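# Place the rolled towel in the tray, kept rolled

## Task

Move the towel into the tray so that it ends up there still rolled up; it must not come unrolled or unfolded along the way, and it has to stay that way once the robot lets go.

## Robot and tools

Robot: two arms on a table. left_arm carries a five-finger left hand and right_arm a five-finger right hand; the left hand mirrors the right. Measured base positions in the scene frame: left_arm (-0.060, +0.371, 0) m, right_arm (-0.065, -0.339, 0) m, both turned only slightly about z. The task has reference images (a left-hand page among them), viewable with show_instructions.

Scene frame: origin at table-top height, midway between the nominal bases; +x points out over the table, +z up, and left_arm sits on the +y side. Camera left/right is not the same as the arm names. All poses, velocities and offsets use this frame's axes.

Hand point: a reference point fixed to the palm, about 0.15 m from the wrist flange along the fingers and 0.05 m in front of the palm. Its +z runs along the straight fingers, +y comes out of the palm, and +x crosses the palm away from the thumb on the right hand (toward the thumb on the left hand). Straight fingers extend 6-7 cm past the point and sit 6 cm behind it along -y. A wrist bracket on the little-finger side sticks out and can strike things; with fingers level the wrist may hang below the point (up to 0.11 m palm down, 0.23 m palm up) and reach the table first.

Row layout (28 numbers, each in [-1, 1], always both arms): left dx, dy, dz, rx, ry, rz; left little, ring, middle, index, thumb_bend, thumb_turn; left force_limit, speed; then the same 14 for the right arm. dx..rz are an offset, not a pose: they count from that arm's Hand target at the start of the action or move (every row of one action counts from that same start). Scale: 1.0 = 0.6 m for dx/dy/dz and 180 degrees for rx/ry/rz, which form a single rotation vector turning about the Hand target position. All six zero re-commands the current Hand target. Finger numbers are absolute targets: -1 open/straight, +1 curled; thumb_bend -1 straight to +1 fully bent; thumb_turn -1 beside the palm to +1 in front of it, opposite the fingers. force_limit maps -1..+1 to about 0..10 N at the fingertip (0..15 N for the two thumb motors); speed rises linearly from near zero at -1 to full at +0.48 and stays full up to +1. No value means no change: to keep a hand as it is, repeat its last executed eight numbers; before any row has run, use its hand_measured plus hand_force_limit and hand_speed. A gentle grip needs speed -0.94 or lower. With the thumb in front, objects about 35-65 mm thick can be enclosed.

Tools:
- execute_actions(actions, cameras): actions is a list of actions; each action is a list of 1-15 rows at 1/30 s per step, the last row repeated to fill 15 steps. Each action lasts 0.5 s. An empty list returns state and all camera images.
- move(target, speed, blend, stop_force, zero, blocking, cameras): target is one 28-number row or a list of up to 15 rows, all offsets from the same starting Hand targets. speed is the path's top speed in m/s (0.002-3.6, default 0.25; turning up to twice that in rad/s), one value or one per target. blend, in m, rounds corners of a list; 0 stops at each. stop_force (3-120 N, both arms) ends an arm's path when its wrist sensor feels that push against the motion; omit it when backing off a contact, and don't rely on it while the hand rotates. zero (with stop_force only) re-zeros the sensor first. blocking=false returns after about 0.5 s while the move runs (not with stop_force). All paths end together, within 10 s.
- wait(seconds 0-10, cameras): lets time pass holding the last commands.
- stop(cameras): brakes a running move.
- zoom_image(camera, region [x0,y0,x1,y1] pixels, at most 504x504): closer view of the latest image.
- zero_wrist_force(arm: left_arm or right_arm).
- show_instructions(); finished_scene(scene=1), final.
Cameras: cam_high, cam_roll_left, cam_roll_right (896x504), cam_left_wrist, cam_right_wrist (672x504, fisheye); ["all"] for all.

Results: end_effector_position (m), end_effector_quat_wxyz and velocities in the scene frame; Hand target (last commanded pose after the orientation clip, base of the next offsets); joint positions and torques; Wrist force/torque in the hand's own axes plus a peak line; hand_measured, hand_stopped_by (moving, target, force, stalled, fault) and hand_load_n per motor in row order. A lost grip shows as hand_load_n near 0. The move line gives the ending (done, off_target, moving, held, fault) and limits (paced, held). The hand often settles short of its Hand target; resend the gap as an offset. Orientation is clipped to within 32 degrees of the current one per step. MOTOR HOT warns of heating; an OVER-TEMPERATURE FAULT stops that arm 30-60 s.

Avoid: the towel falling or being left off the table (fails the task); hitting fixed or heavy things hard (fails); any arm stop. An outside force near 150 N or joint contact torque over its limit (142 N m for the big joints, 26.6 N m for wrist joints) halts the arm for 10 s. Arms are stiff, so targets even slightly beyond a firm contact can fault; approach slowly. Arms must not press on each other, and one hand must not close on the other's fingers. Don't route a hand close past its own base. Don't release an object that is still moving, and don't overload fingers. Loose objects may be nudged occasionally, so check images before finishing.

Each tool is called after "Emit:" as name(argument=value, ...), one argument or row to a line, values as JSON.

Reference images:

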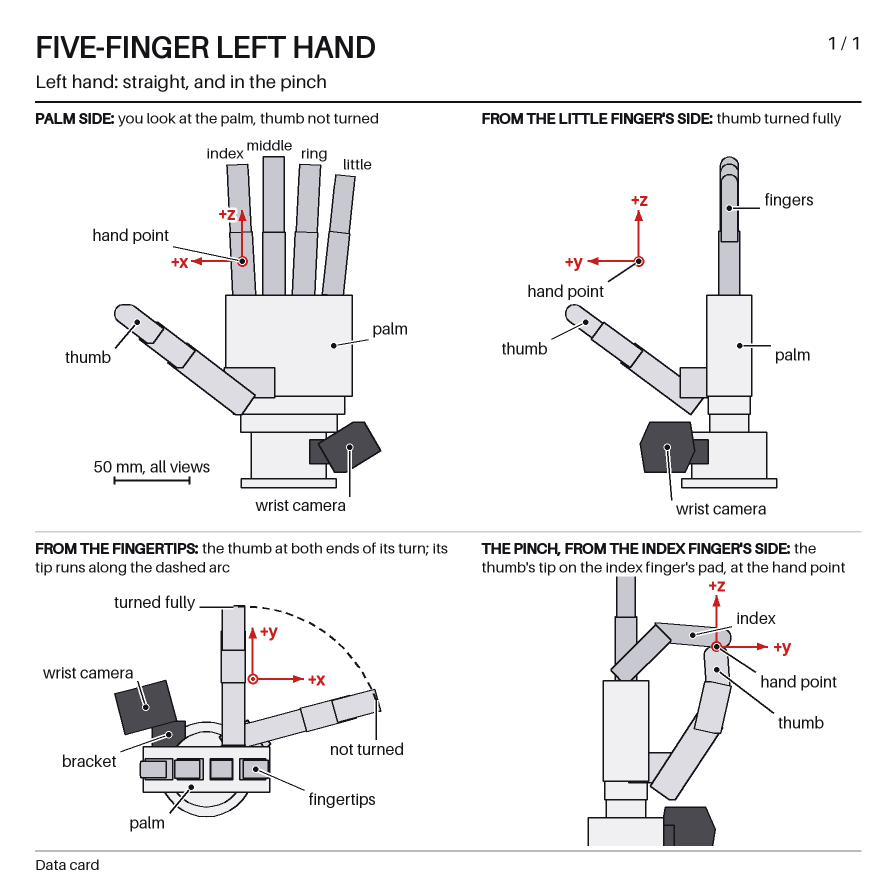

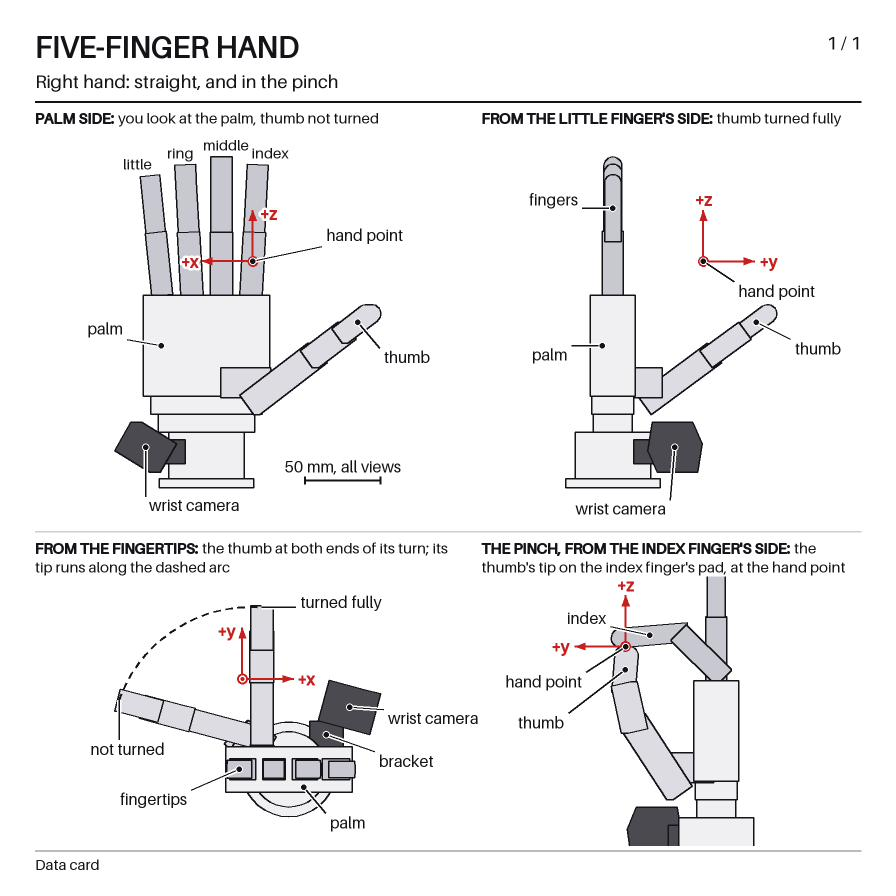

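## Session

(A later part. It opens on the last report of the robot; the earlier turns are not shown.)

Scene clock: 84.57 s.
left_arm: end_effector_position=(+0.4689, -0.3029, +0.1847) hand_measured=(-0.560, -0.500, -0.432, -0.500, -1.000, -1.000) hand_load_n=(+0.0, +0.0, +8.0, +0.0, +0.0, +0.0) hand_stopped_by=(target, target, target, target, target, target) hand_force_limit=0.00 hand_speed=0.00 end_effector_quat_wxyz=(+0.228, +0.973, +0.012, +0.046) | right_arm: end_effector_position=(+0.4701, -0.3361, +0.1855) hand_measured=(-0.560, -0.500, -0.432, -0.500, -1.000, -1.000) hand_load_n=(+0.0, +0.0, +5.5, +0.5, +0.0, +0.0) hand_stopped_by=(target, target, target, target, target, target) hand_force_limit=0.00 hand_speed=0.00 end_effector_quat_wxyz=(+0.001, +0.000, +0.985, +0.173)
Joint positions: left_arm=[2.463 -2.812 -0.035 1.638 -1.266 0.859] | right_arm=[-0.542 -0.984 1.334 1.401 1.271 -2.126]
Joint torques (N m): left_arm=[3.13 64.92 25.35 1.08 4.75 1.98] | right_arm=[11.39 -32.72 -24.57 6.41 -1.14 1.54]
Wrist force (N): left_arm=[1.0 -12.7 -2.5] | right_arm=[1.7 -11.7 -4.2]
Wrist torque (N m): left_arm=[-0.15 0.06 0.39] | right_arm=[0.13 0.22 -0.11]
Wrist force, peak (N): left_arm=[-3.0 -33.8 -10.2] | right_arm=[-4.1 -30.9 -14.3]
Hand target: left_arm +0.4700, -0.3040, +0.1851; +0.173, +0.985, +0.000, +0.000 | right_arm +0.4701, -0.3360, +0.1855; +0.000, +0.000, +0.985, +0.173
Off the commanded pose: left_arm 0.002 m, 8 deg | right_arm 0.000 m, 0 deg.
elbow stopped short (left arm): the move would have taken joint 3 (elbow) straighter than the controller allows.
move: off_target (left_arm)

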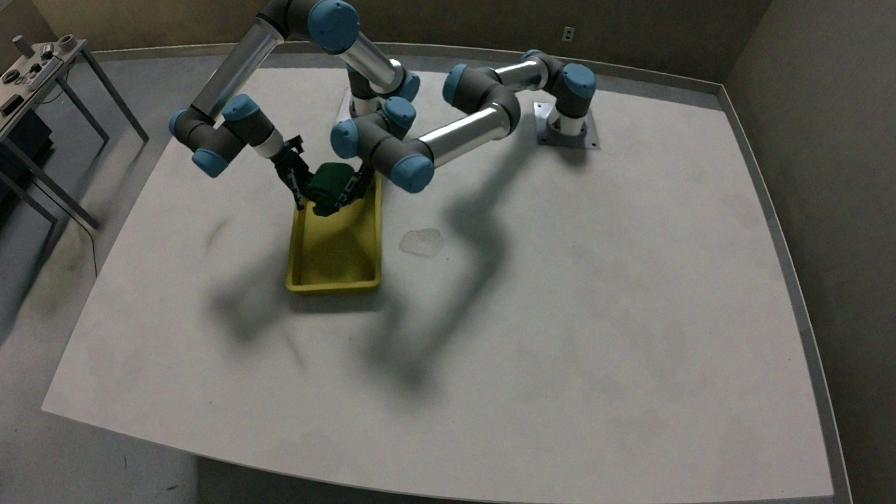

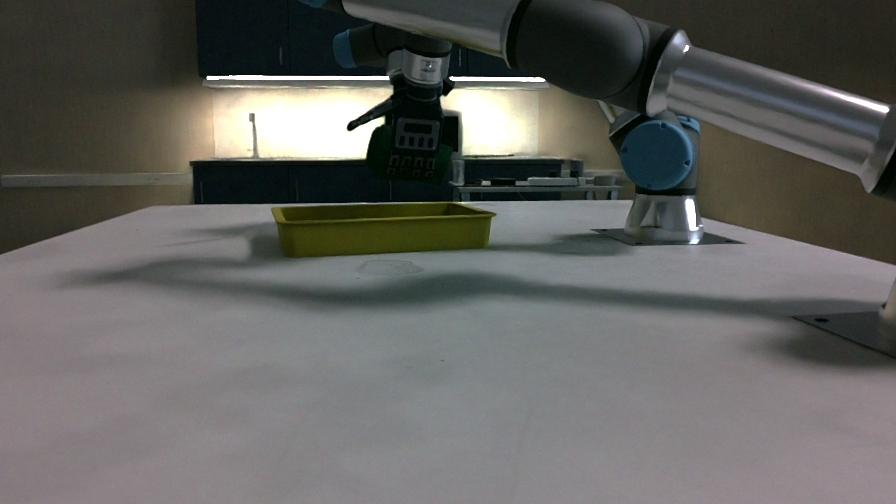

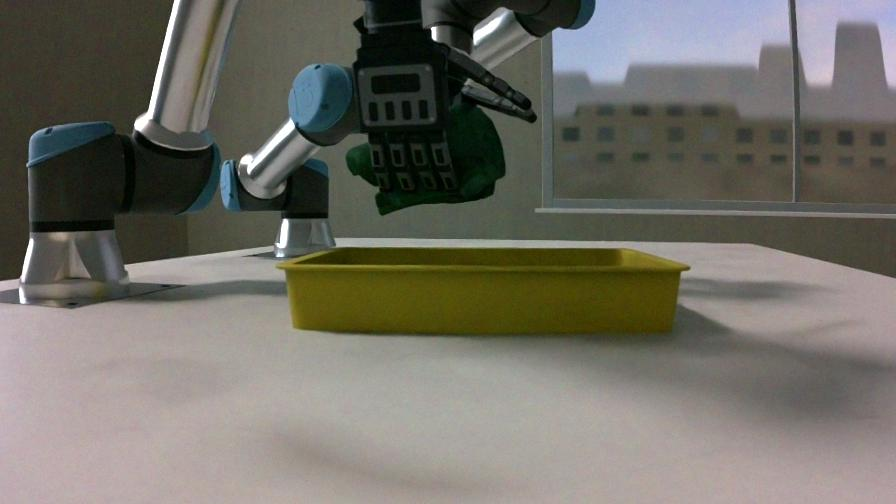

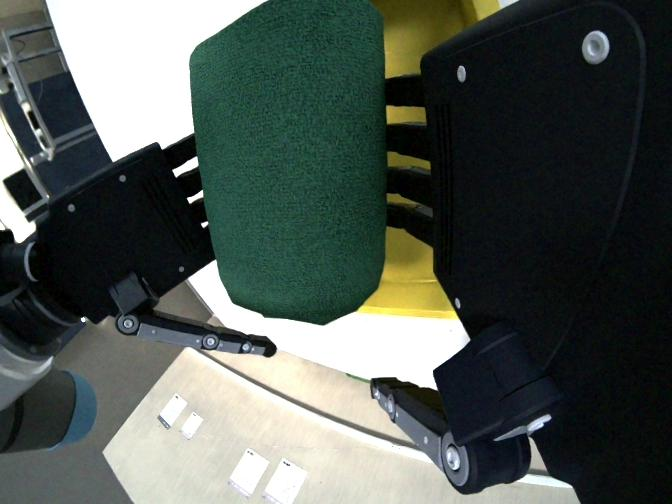

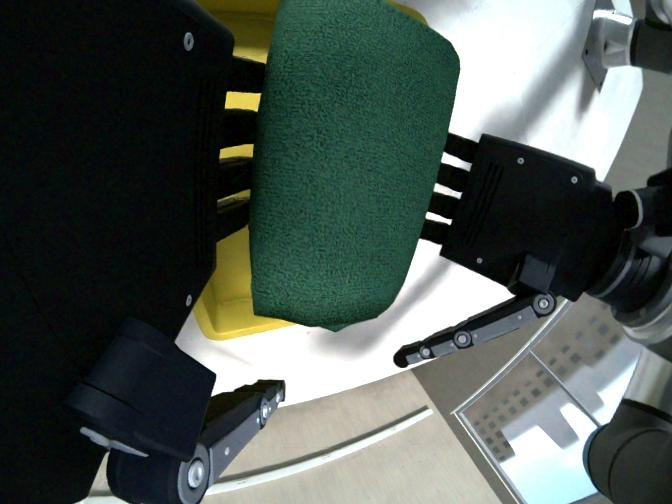

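Emit:
move(
  target=[0,0,-0.0717,0,0,0,-0.56,-0.5,-0.43,-0.5,-1,-1,0,0,0,0,-0.0717,0,0,0,-0.56,-0.5,-0.43,-0.5,-1,-1,0,0],
  speed=0.08,
  cameras=["all"],
)

Emit:
zoom_image(
  camera="cam_high",
  region=[240, 140, 440, 310],
)

Emit:
zoom_image(
  camera="cam_roll_right",
  region=[270, 60, 700, 350],
)

Emit:
zoom_image(
  camera="cam_left_wrist",
  region=[150, 0, 500, 400],
)

Scene clock: 86.37 s.
left_arm: end_effector_position=(+0.4690, -0.3029, +0.1416) hand_measured=(-0.560, -0.500, -0.430, -0.500, -1.000, -1.000) hand_load_n=(+0.0, +0.0, +5.5, +0.0, +0.0, +0.0) hand_stopped_by=(target, target, target, target, target, target) hand_force_limit=0.00 hand_speed=0.00 end_effector_quat_wxyz=(+0.209, +0.977, +0.008, +0.032) | right_arm: end_effector_position=(+0.4700, -0.3360, +0.1423) hand_measured=(-0.560, -0.500, -0.430, -0.500, -1.000, -1.000) hand_load_n=(+0.0, +0.5, +3.5, +0.0, +0.0, +0.0) hand_stopped_by=(target, target, target, target, target, target) hand_force_limit=0.00 hand_speed=0.00 end_effector_quat_wxyz=(+0.000, +0.000, +0.985, +0.173) end_effector_velocity=(+0.001, -0.001, +0.002) end_effector_angular_velocity=(-0.001, -0.003, -0.001)
Joint positions: left_arm=[2.462 -2.863 -0.035 1.64 -1.275 0.875] | right_arm=[-0.542 -0.944 1.386 1.309 1.271 -2.125]
Joint velocities: left_arm=[within noise] | right_arm=[0 -0.002 -0.005 0.003 0 0.001]
Joint torques (N m): left_arm=[-8.16 73.31 16.69 -1.21 0.25 -0.39] | right_arm=[8.74 -54.31 -24.79 6.46 -4.82 0.44]
Wrist force (N): left_arm=[0.4 -8.7 -0.4] | right_arm=[2.3 -7.7 -1.9]
Wrist torque (N m): left_arm=[-0.24 0.08 0.28] | right_arm=[0.11 0.13 0.00]
Wrist force, peak (N): left_arm=[0.5 -13.3 -2.0] | right_arm=[2.1 -12.3 -3.8]
Hand target: left_arm +0.4700, -0.3040, +0.1421; +0.173, +0.985, +0.000, +0.000 | right_arm +0.4701, -0.3360, +0.1425; +0.000, +0.000, +0.985, +0.173
Off the commanded pose: left_arm 0.001 m, 6 deg | right_arm 0.000 m, 0 deg.
elbow stopped short (left arm): the move would have taken joint 3 (elbow) straighter than the controller allows.
move: off_target (left_arm)

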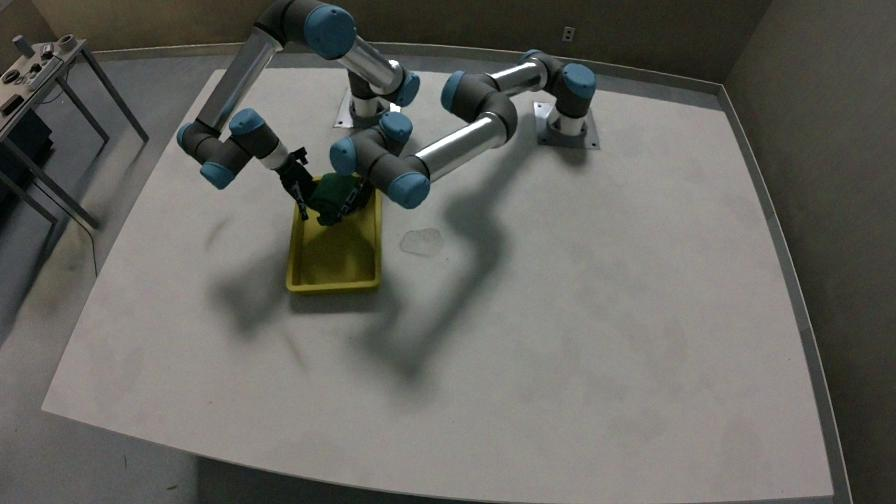

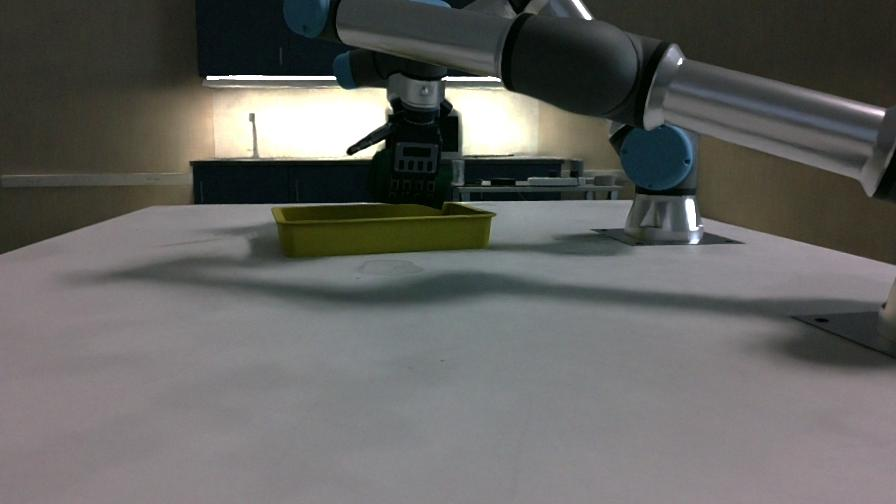

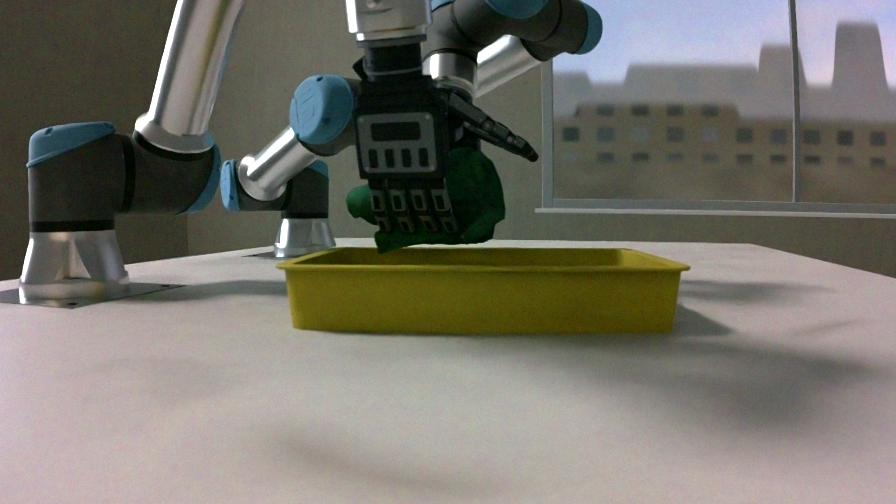

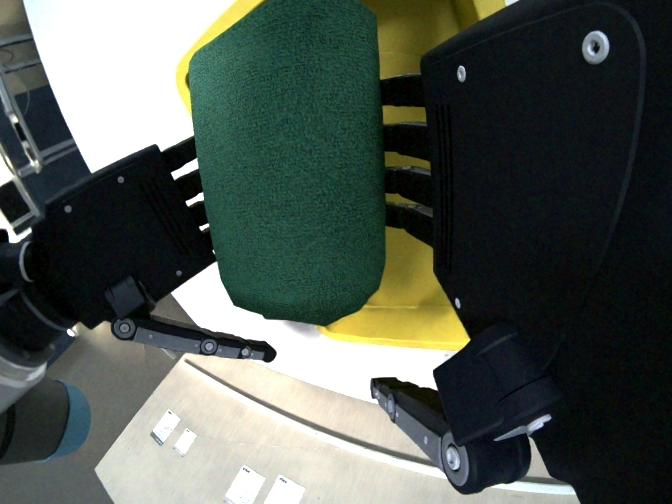

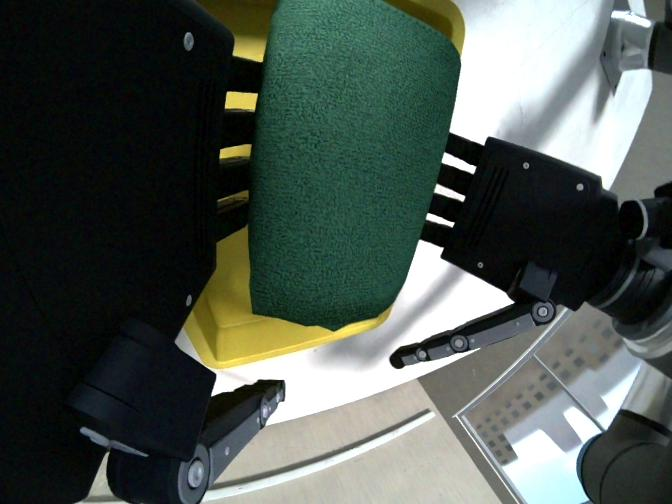

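Scaled by 2.520 from the camera's 896x504 image, which has a finer 1280x720 frame.

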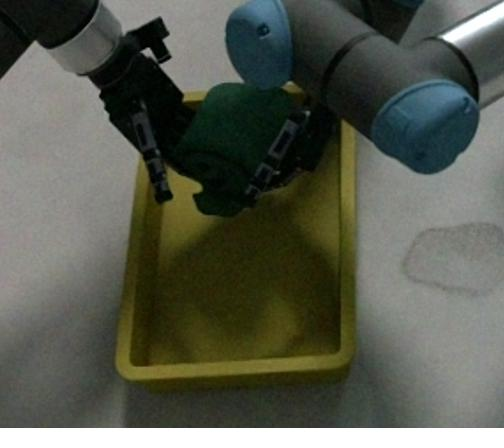

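Scaled by 1.172 from the camera's 896x504 image, which has a finer 1280x720 frame.

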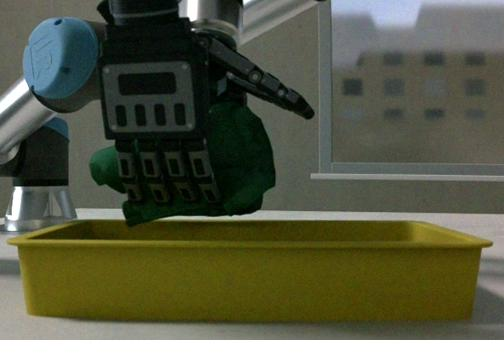

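Scaled by 1.260 from the camera's 672x504 image, which has a finer 960x720 frame.

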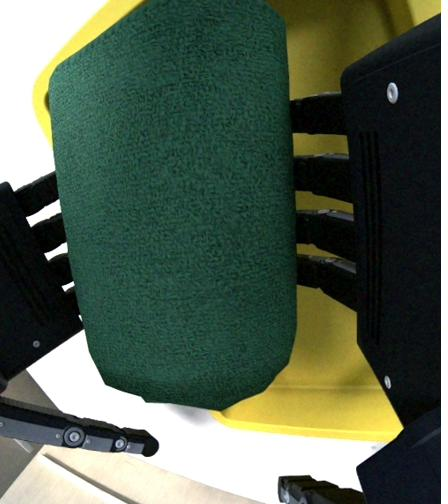

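Emit:
move(
  target=[0,0.003,-0.075,0,0,0,-0.56,-0.5,-0.43,-0.5,-1,-1,0,0,0,0.003,-0.075,0,0,0,-0.56,-0.5,-0.43,-0.5,-1,-1,0,0],
  speed=0.06,
  cameras=["all"],
)

Emit:
zoom_image(
  camera="cam_high",
  region=[260, 140, 420, 310],
)

Emit:
zoom_image(
  camera="cam_right_wrist",
  region=[150, 0, 600, 450],
)

Emit:
zoom_image(
  camera="cam_left_wrist",
  region=[150, 0, 550, 450],
)

Scene clock: 88.33 s.
left_arm: end_effector_position=(+0.4691, -0.3012, +0.0967) hand_measured=(-0.560, -0.500, -0.430, -0.500, -1.000, -1.000) hand_load_n=(+0.0, +0.0, +3.0, +0.0, +0.0, +0.0) hand_stopped_by=(target, target, target, target, target, target) hand_force_limit=0.00 hand_speed=0.00 end_effector_quat_wxyz=(+0.192, +0.981, +0.005, +0.017) | right_arm: end_effector_position=(+0.4700, -0.3342, +0.0974) hand_measured=(-0.560, -0.500, -0.430, -0.500, -1.000, -1.000) hand_load_n=(+0.0, +0.0, +2.0, +0.0, +0.0, +0.0) hand_stopped_by=(target, target, target, target, target, target) hand_force_limit=0.00 hand_speed=0.00 end_effector_quat_wxyz=(+0.000, +0.000, +0.985, +0.173) end_effector_velocity=(+0.000, +0.000, +0.002) end_effector_angular_velocity=(-0.001, +0.000, +0.002)
Joint positions: left_arm=[2.463 -2.917 -0.035 1.647 -1.283 0.892] | right_arm=[-0.539 -0.895 1.43 1.215 1.27 -2.122]
Joint velocities: left_arm=[within noise] | right_arm=[0.001 -0.002 -0.003 0.005 0 -0.001]
Joint torques (N m): left_arm=[2.32 75.32 6.66 -2.57 -0.1 -1.14] | right_arm=[7.38 -56.08 -24.66 5.48 -4.15 1.23]
Wrist force (N): left_arm=[0.9 -5.3 -0.6] | right_arm=[1.9 -4.0 -1.8]
Wrist torque (N m): left_arm=[-0.25 0.09 0.20] | right_arm=[0.08 0.14 -0.09]
Wrist force, peak (N): left_arm=[0.7 -8.6 -1.0] | right_arm=[2.2 -7.9 -1.9]
Hand target: left_arm +0.4700, -0.3022, +0.0971; +0.173, +0.985, +0.000, +0.000 | right_arm +0.4701, -0.3342, +0.0975; +0.000, +0.000, +0.985, +0.173
Off the commanded pose: left_arm 0.001 m, 3 deg | right_arm 0.000 m, 0 deg.
elbow stopped short (left arm): the move would have taken joint 3 (elbow) straighter than the controller allows.
move: off_target (left_arm)

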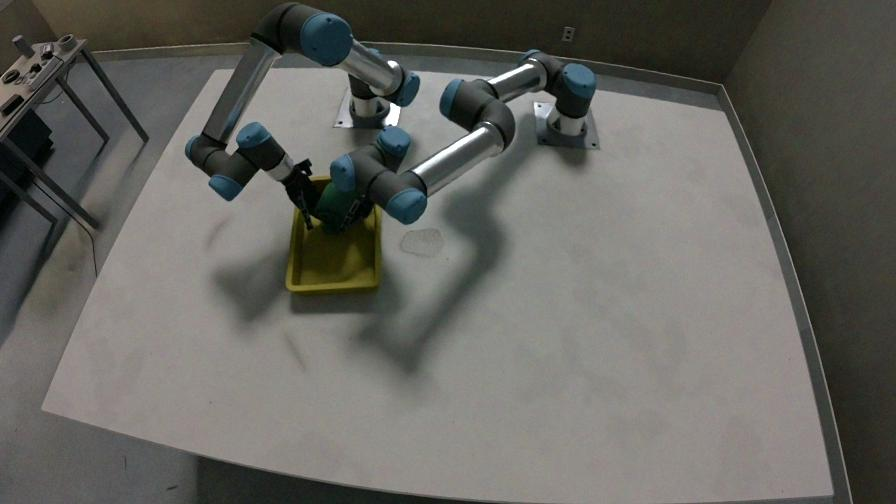

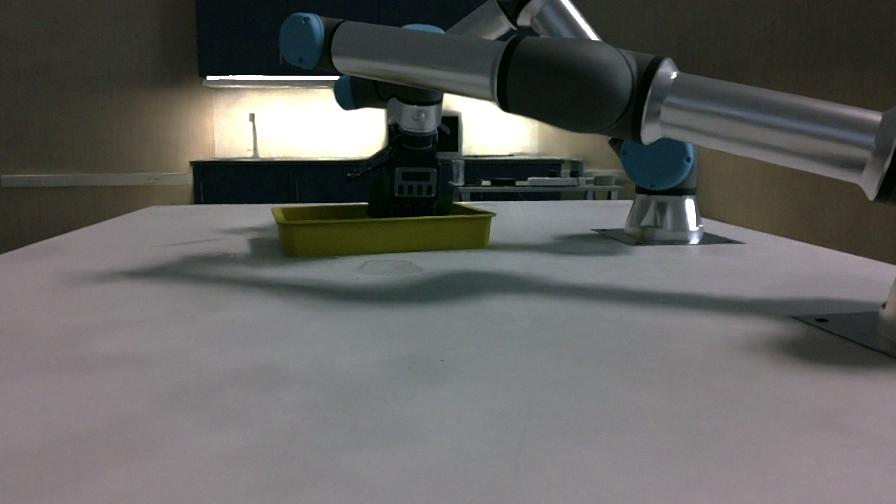

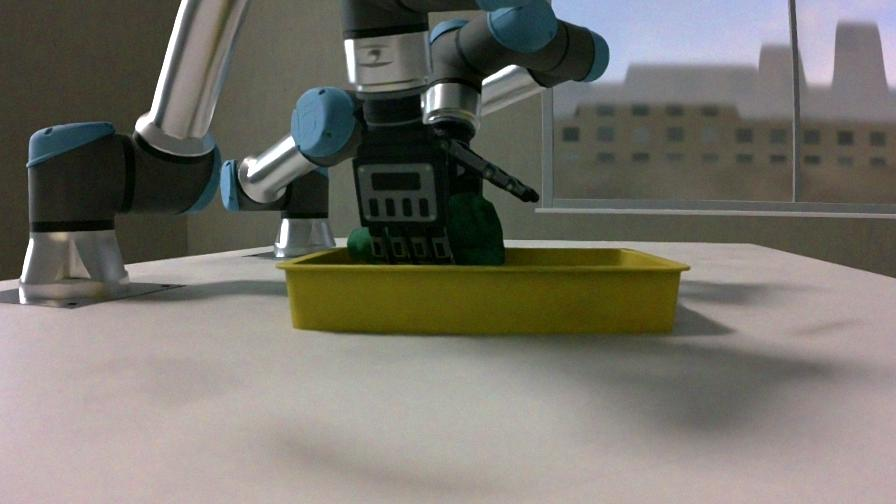

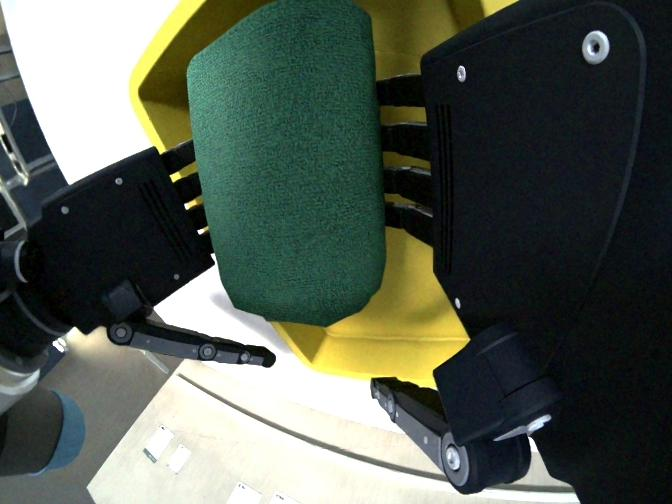

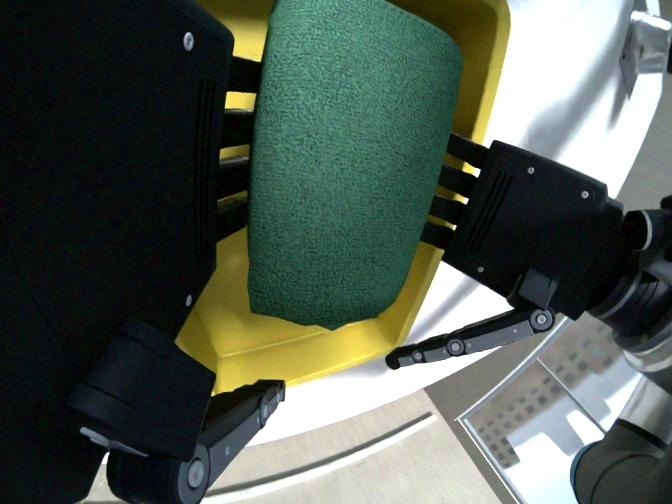

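Scaled by 2.965 from the camera's 896x504 image, which has a finer 1280x720 frame.

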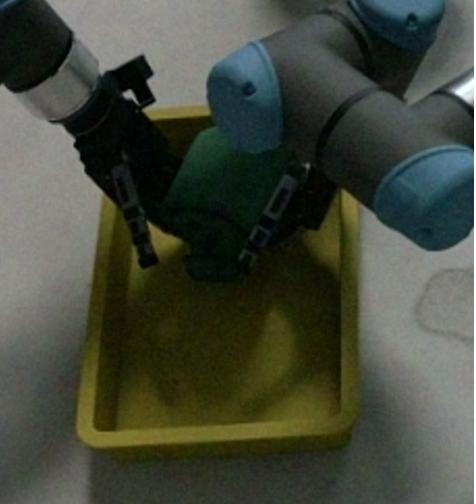

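Scaled by 1.120 from the camera's 672x504 image, which has a finer 960x720 frame.

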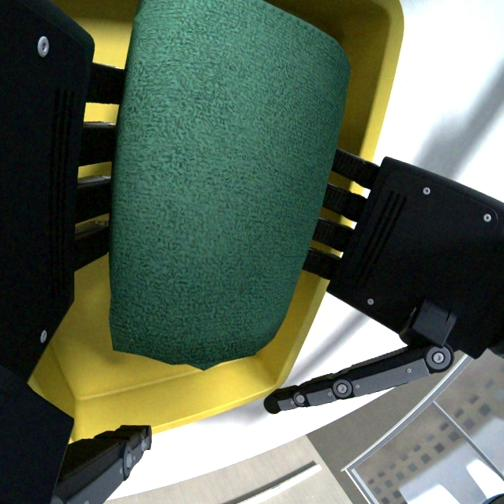

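Scaled by 1.120 from the camera's 672x504 image, which has a finer 960x720 frame.

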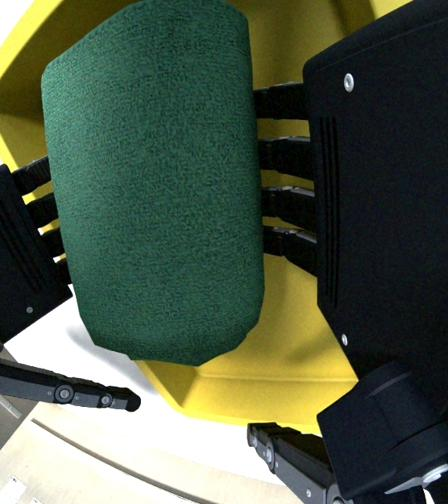

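Emit:
move(
  target=[
    [0,0,-0.0155,0,0,0,-0.56,-0.5,-0.43,-0.5,-1,-1,0,0,0,0,-0.0155,0,0,0,-0.56,-0.5,-0.43,-0.5,-1,-1,0,0],
    [0,0,-0.0155,0,0,0,-0.8,-0.75,-0.62,-0.75,-1,-1,0,-0.7,0,0,-0.0155,0,0,0,-0.8,-0.75,-0.62,-0.75,-1,-1,0,-0.7],
  ],
  speed=0.04,
  cameras=["all"],
)

Emit:
zoom_image(
  camera="cam_high",
  region=[260, 140, 420, 310],
)

Emit:
zoom_image(
  camera="cam_right_wrist",
  region=[150, 0, 600, 450],
)

Emit:
zoom_image(
  camera="cam_roll_right",
  region=[270, 100, 700, 350],
)

Scene clock: 90.17 s.
left_arm: end_effector_position=(+0.4691, -0.3012, +0.0875) hand_measured=(-0.800, -0.750, -0.620, -0.750, -1.000, -1.000) hand_load_n=(+0.0, +0.0, +0.5, +0.0, +0.0, +0.0) hand_stopped_by=(target, target, target, target, target, target) hand_force_limit=0.00 hand_speed=-0.70 end_effector_quat_wxyz=(+0.190, +0.982, +0.004, +0.015) | right_arm: end_effector_position=(+0.4701, -0.3342, +0.0882) hand_measured=(-0.800, -0.750, -0.620, -0.750, -1.000, -1.000) hand_load_n=(+0.0, +0.0, +0.0, +0.0, +0.0, +0.0) hand_stopped_by=(target, target, target, target, target, target) hand_force_limit=0.00 hand_speed=-0.70 end_effector_quat_wxyz=(+0.000, +0.000, +0.985, +0.173)
Joint positions: left_arm=[2.462 -2.929 -0.035 1.65 -1.284 0.894] | right_arm=[-0.539 -0.884 1.437 1.197 1.27 -2.122]
Joint torques (N m): left_arm=[-2.8 74.51 5.77 -3.53 -0.68 1.18] | right_arm=[-2.59 -56.64 -23.5 4.95 -2.68 -1.07]
Wrist force (N): left_arm=[0.0 -1.6 0.8] | right_arm=[1.3 -0.6 -0.5]
Wrist torque (N m): left_arm=[-0.32 0.10 0.10] | right_arm=[-0.01 0.12 -0.01]
Wrist force, peak (N): left_arm=[0.6 -5.3 0.4] | right_arm=[2.3 -4.8 -0.9]
Hand target: left_arm +0.4700, -0.3022, +0.0878; +0.173, +0.985, +0.000, +0.000 | right_arm +0.4701, -0.3342, +0.0882; +0.000, +0.000, +0.985, +0.173
Off the commanded pose: left_arm 0.001 m, 3 deg | right_arm 0.000 m, 0 deg.
elbow stopped short (left arm): the move would have taken joint 3 (elbow) straighter than the controller allows.
move: off_target (left_arm); target 2's new numbers were sent with left_arm's hand 0.001 m and 3 deg from that target

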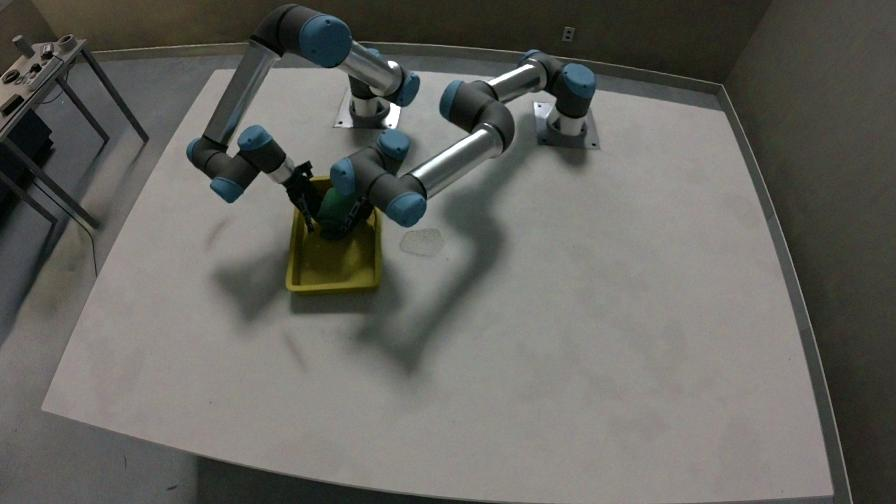

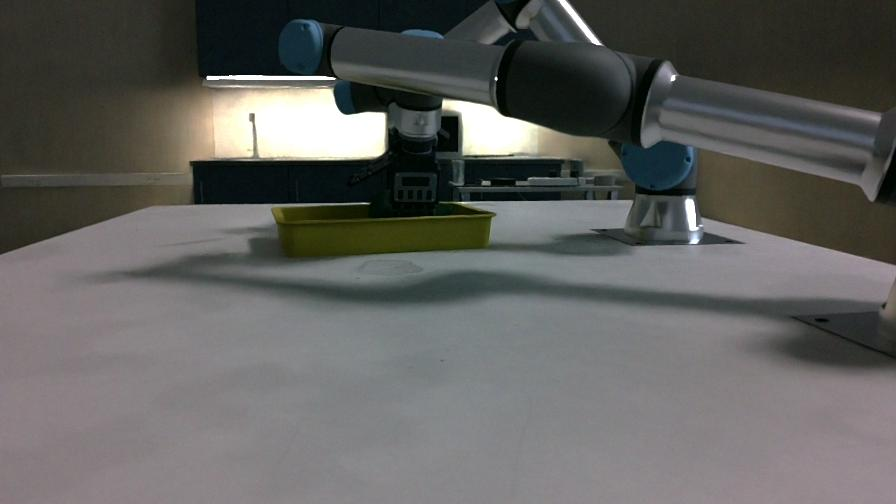

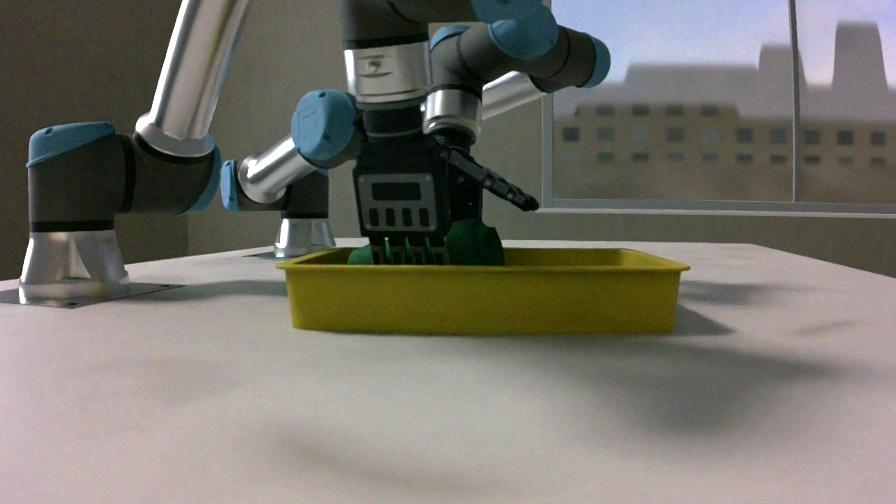

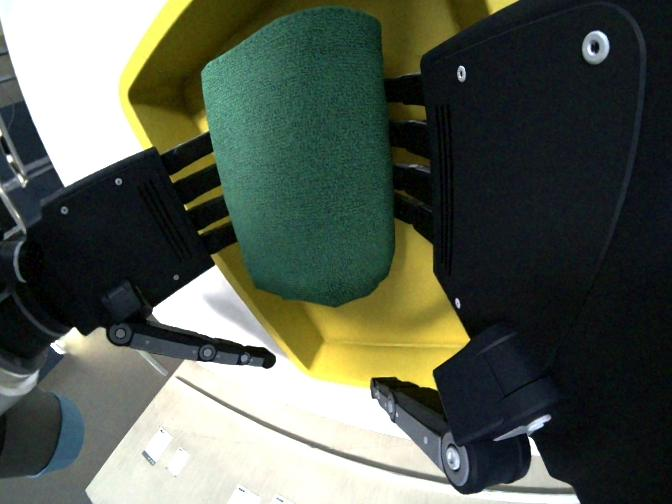

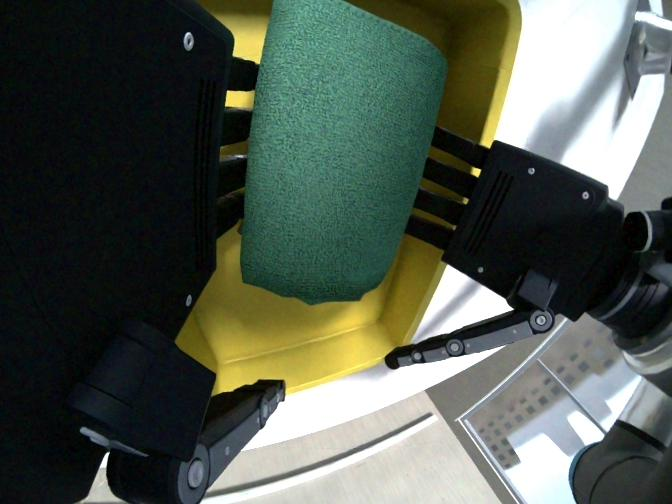

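Scaled by 2.965 from the camera's 896x504 image, which has a finer 1280x720 frame.

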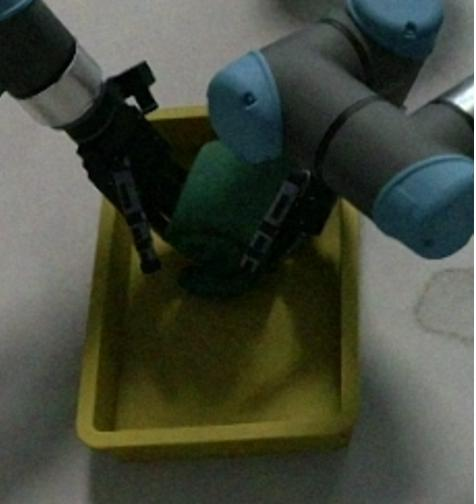

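Scaled by 1.120 from the camera's 672x504 image, which has a finer 960x720 frame.

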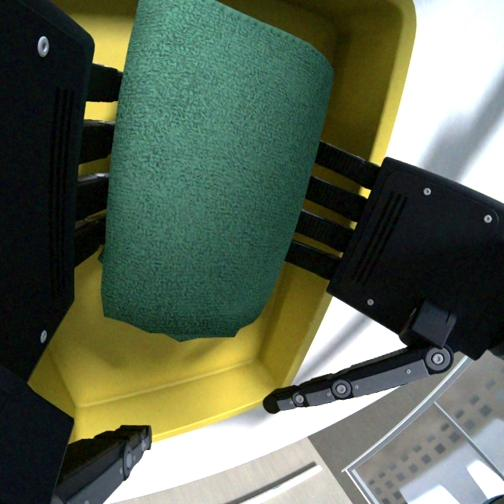

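Scaled by 1.172 from the camera's 896x504 image, which has a finer 1280x720 frame.

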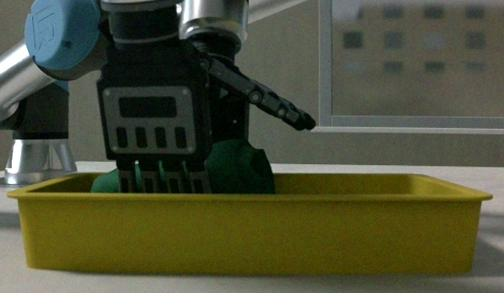

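Emit:
move(
  target=[0,0,0,0,0,0,-1,-0.95,-0.78,-0.95,-1,-1,0,-0.7,0,0,0,0,0,0,-1,-0.95,-0.78,-0.95,-1,-1,0,-0.7],
  speed=0.04,
  cameras=["all"],
)

Emit:
zoom_image(
  camera="cam_right_wrist",
  region=[150, 0, 600, 450],
)

Emit:
zoom_image(
  camera="cam_left_wrist",
  region=[100, 0, 550, 450],
)

Scene clock: 90.93 s.
left_arm: end_effector_position=(+0.4691, -0.3013, +0.0878) hand_measured=(-1.000, -0.898, -0.780, -0.932, -1.000, -1.000) hand_load_n=(+0.0, -15.0, +0.5, -15.0, +0.0, +0.0) hand_stopped_by=(target, stalled, target, stalled, target, target) hand_force_limit=0.00 hand_speed=-0.70 end_effector_quat_wxyz=(+0.190, +0.982, +0.004, +0.015) | right_arm: end_effector_position=(+0.4701, -0.3342, +0.0882) hand_measured=(-1.000, -0.948, -0.780, -0.948, -1.000, -1.000) hand_load_n=(+0.0, -3.0, +0.0, -3.5, +0.0, +0.0) hand_stopped_by=(target, target, target, target, target, target) hand_force_limit=0.00 hand_speed=-0.70 end_effector_quat_wxyz=(+0.000, +0.000, +0.985, +0.173)
Joint positions: left_arm=[2.462 -2.928 -0.035 1.65 -1.284 0.894] | right_arm=[-0.539 -0.884 1.437 1.197 1.27 -2.122]
Joint torques (N m): left_arm=[3.51 35.72 6.73 -2.98 -2.87 -0.08] | right_arm=[-2.04 -51.12 -24.03 2.47 -1.22 -1.04]
Wrist force (N): left_arm=[1.1 20.1 -19.9] | right_arm=[1.1 6.4 -6.1]
Wrist torque (N m): left_arm=[0.35 -0.30 -0.33] | right_arm=[0.14 0.22 0.13]
Wrist force, peak (N): left_arm=[1.3 21.1 -19.9] | right_arm=[1.1 6.5 -6.0]
Hand target: left_arm +0.4700, -0.3022, +0.0878; +0.173, +0.985, +0.000, +0.000 | right_arm +0.4701, -0.3342, +0.0882; +0.000, +0.000, +0.985, +0.173
Off the commanded pose: left_arm 0.001 m, 3 deg | right_arm 0.000 m, 0 deg.
elbow stopped short (left arm): the move would have taken joint 3 (elbow) straighter than the controller allows.
move: off_target (left_arm)

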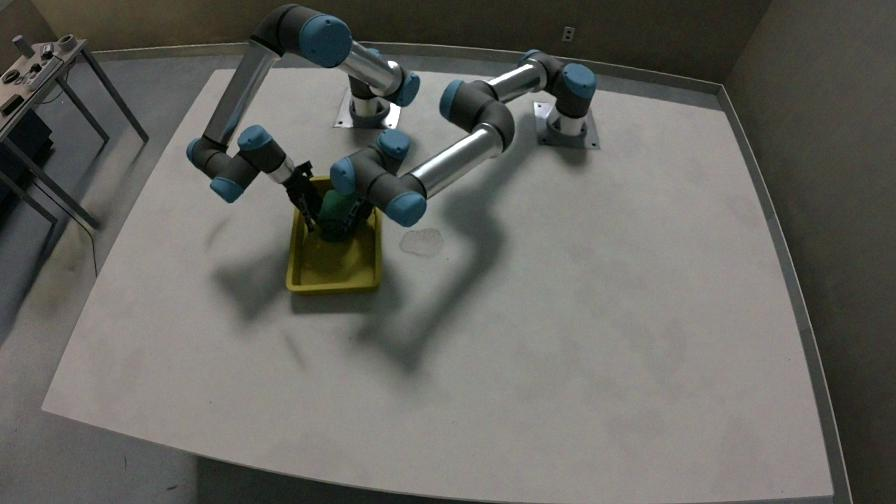

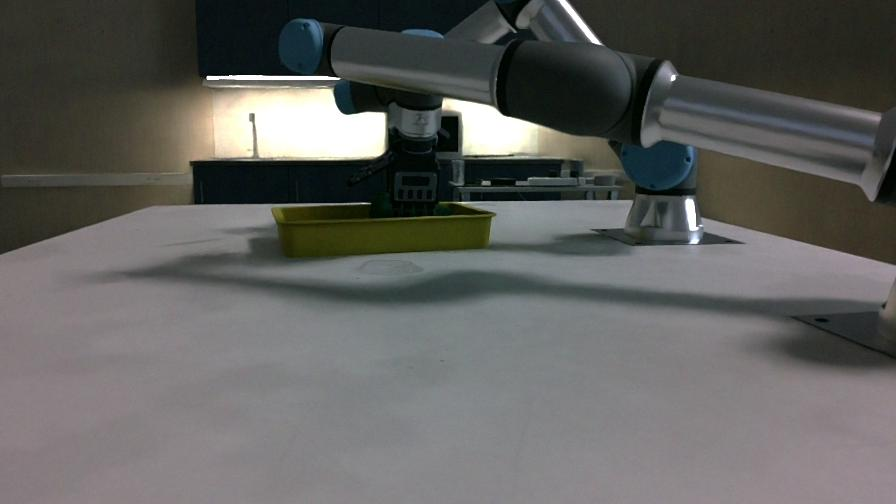

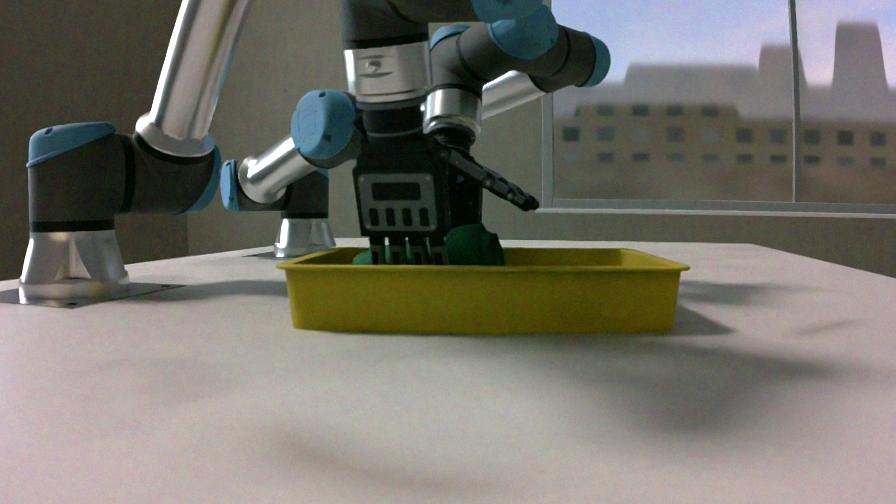

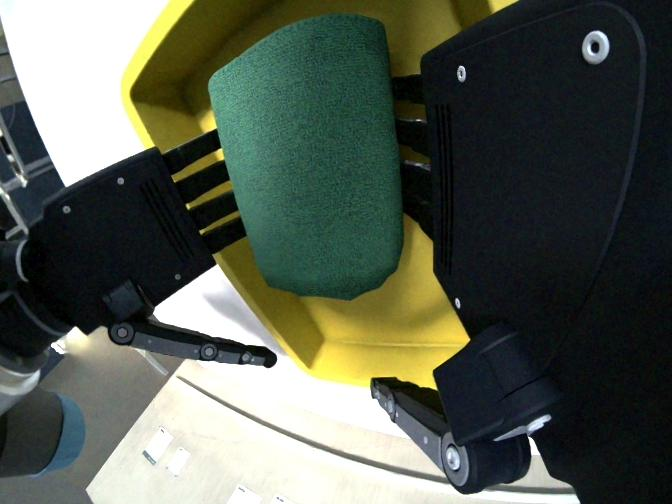

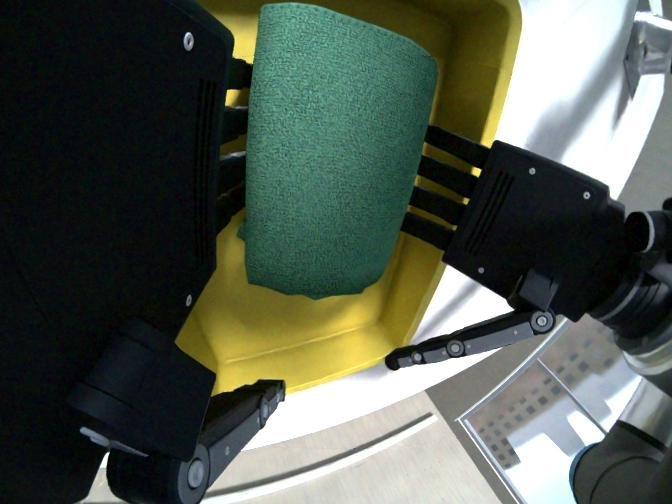

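Scaled by 1.120 from the camera's 672x504 image, which has a finer 960x720 frame.

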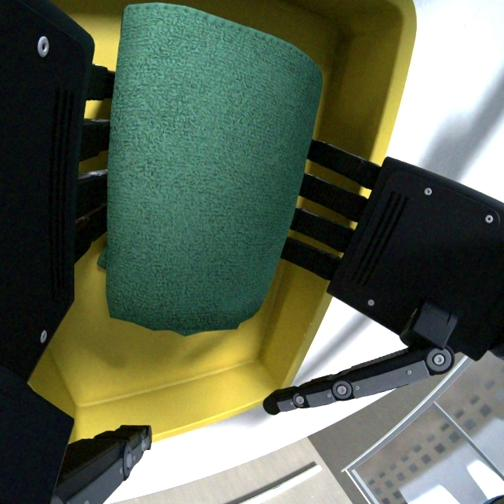

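Scaled by 1.120 from the camera's 672x504 image, which has a finer 960x720 frame.

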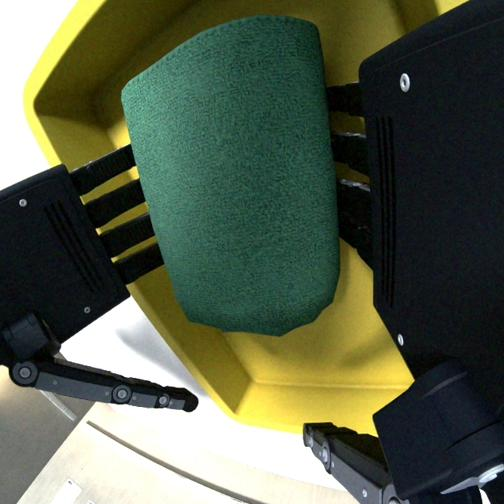

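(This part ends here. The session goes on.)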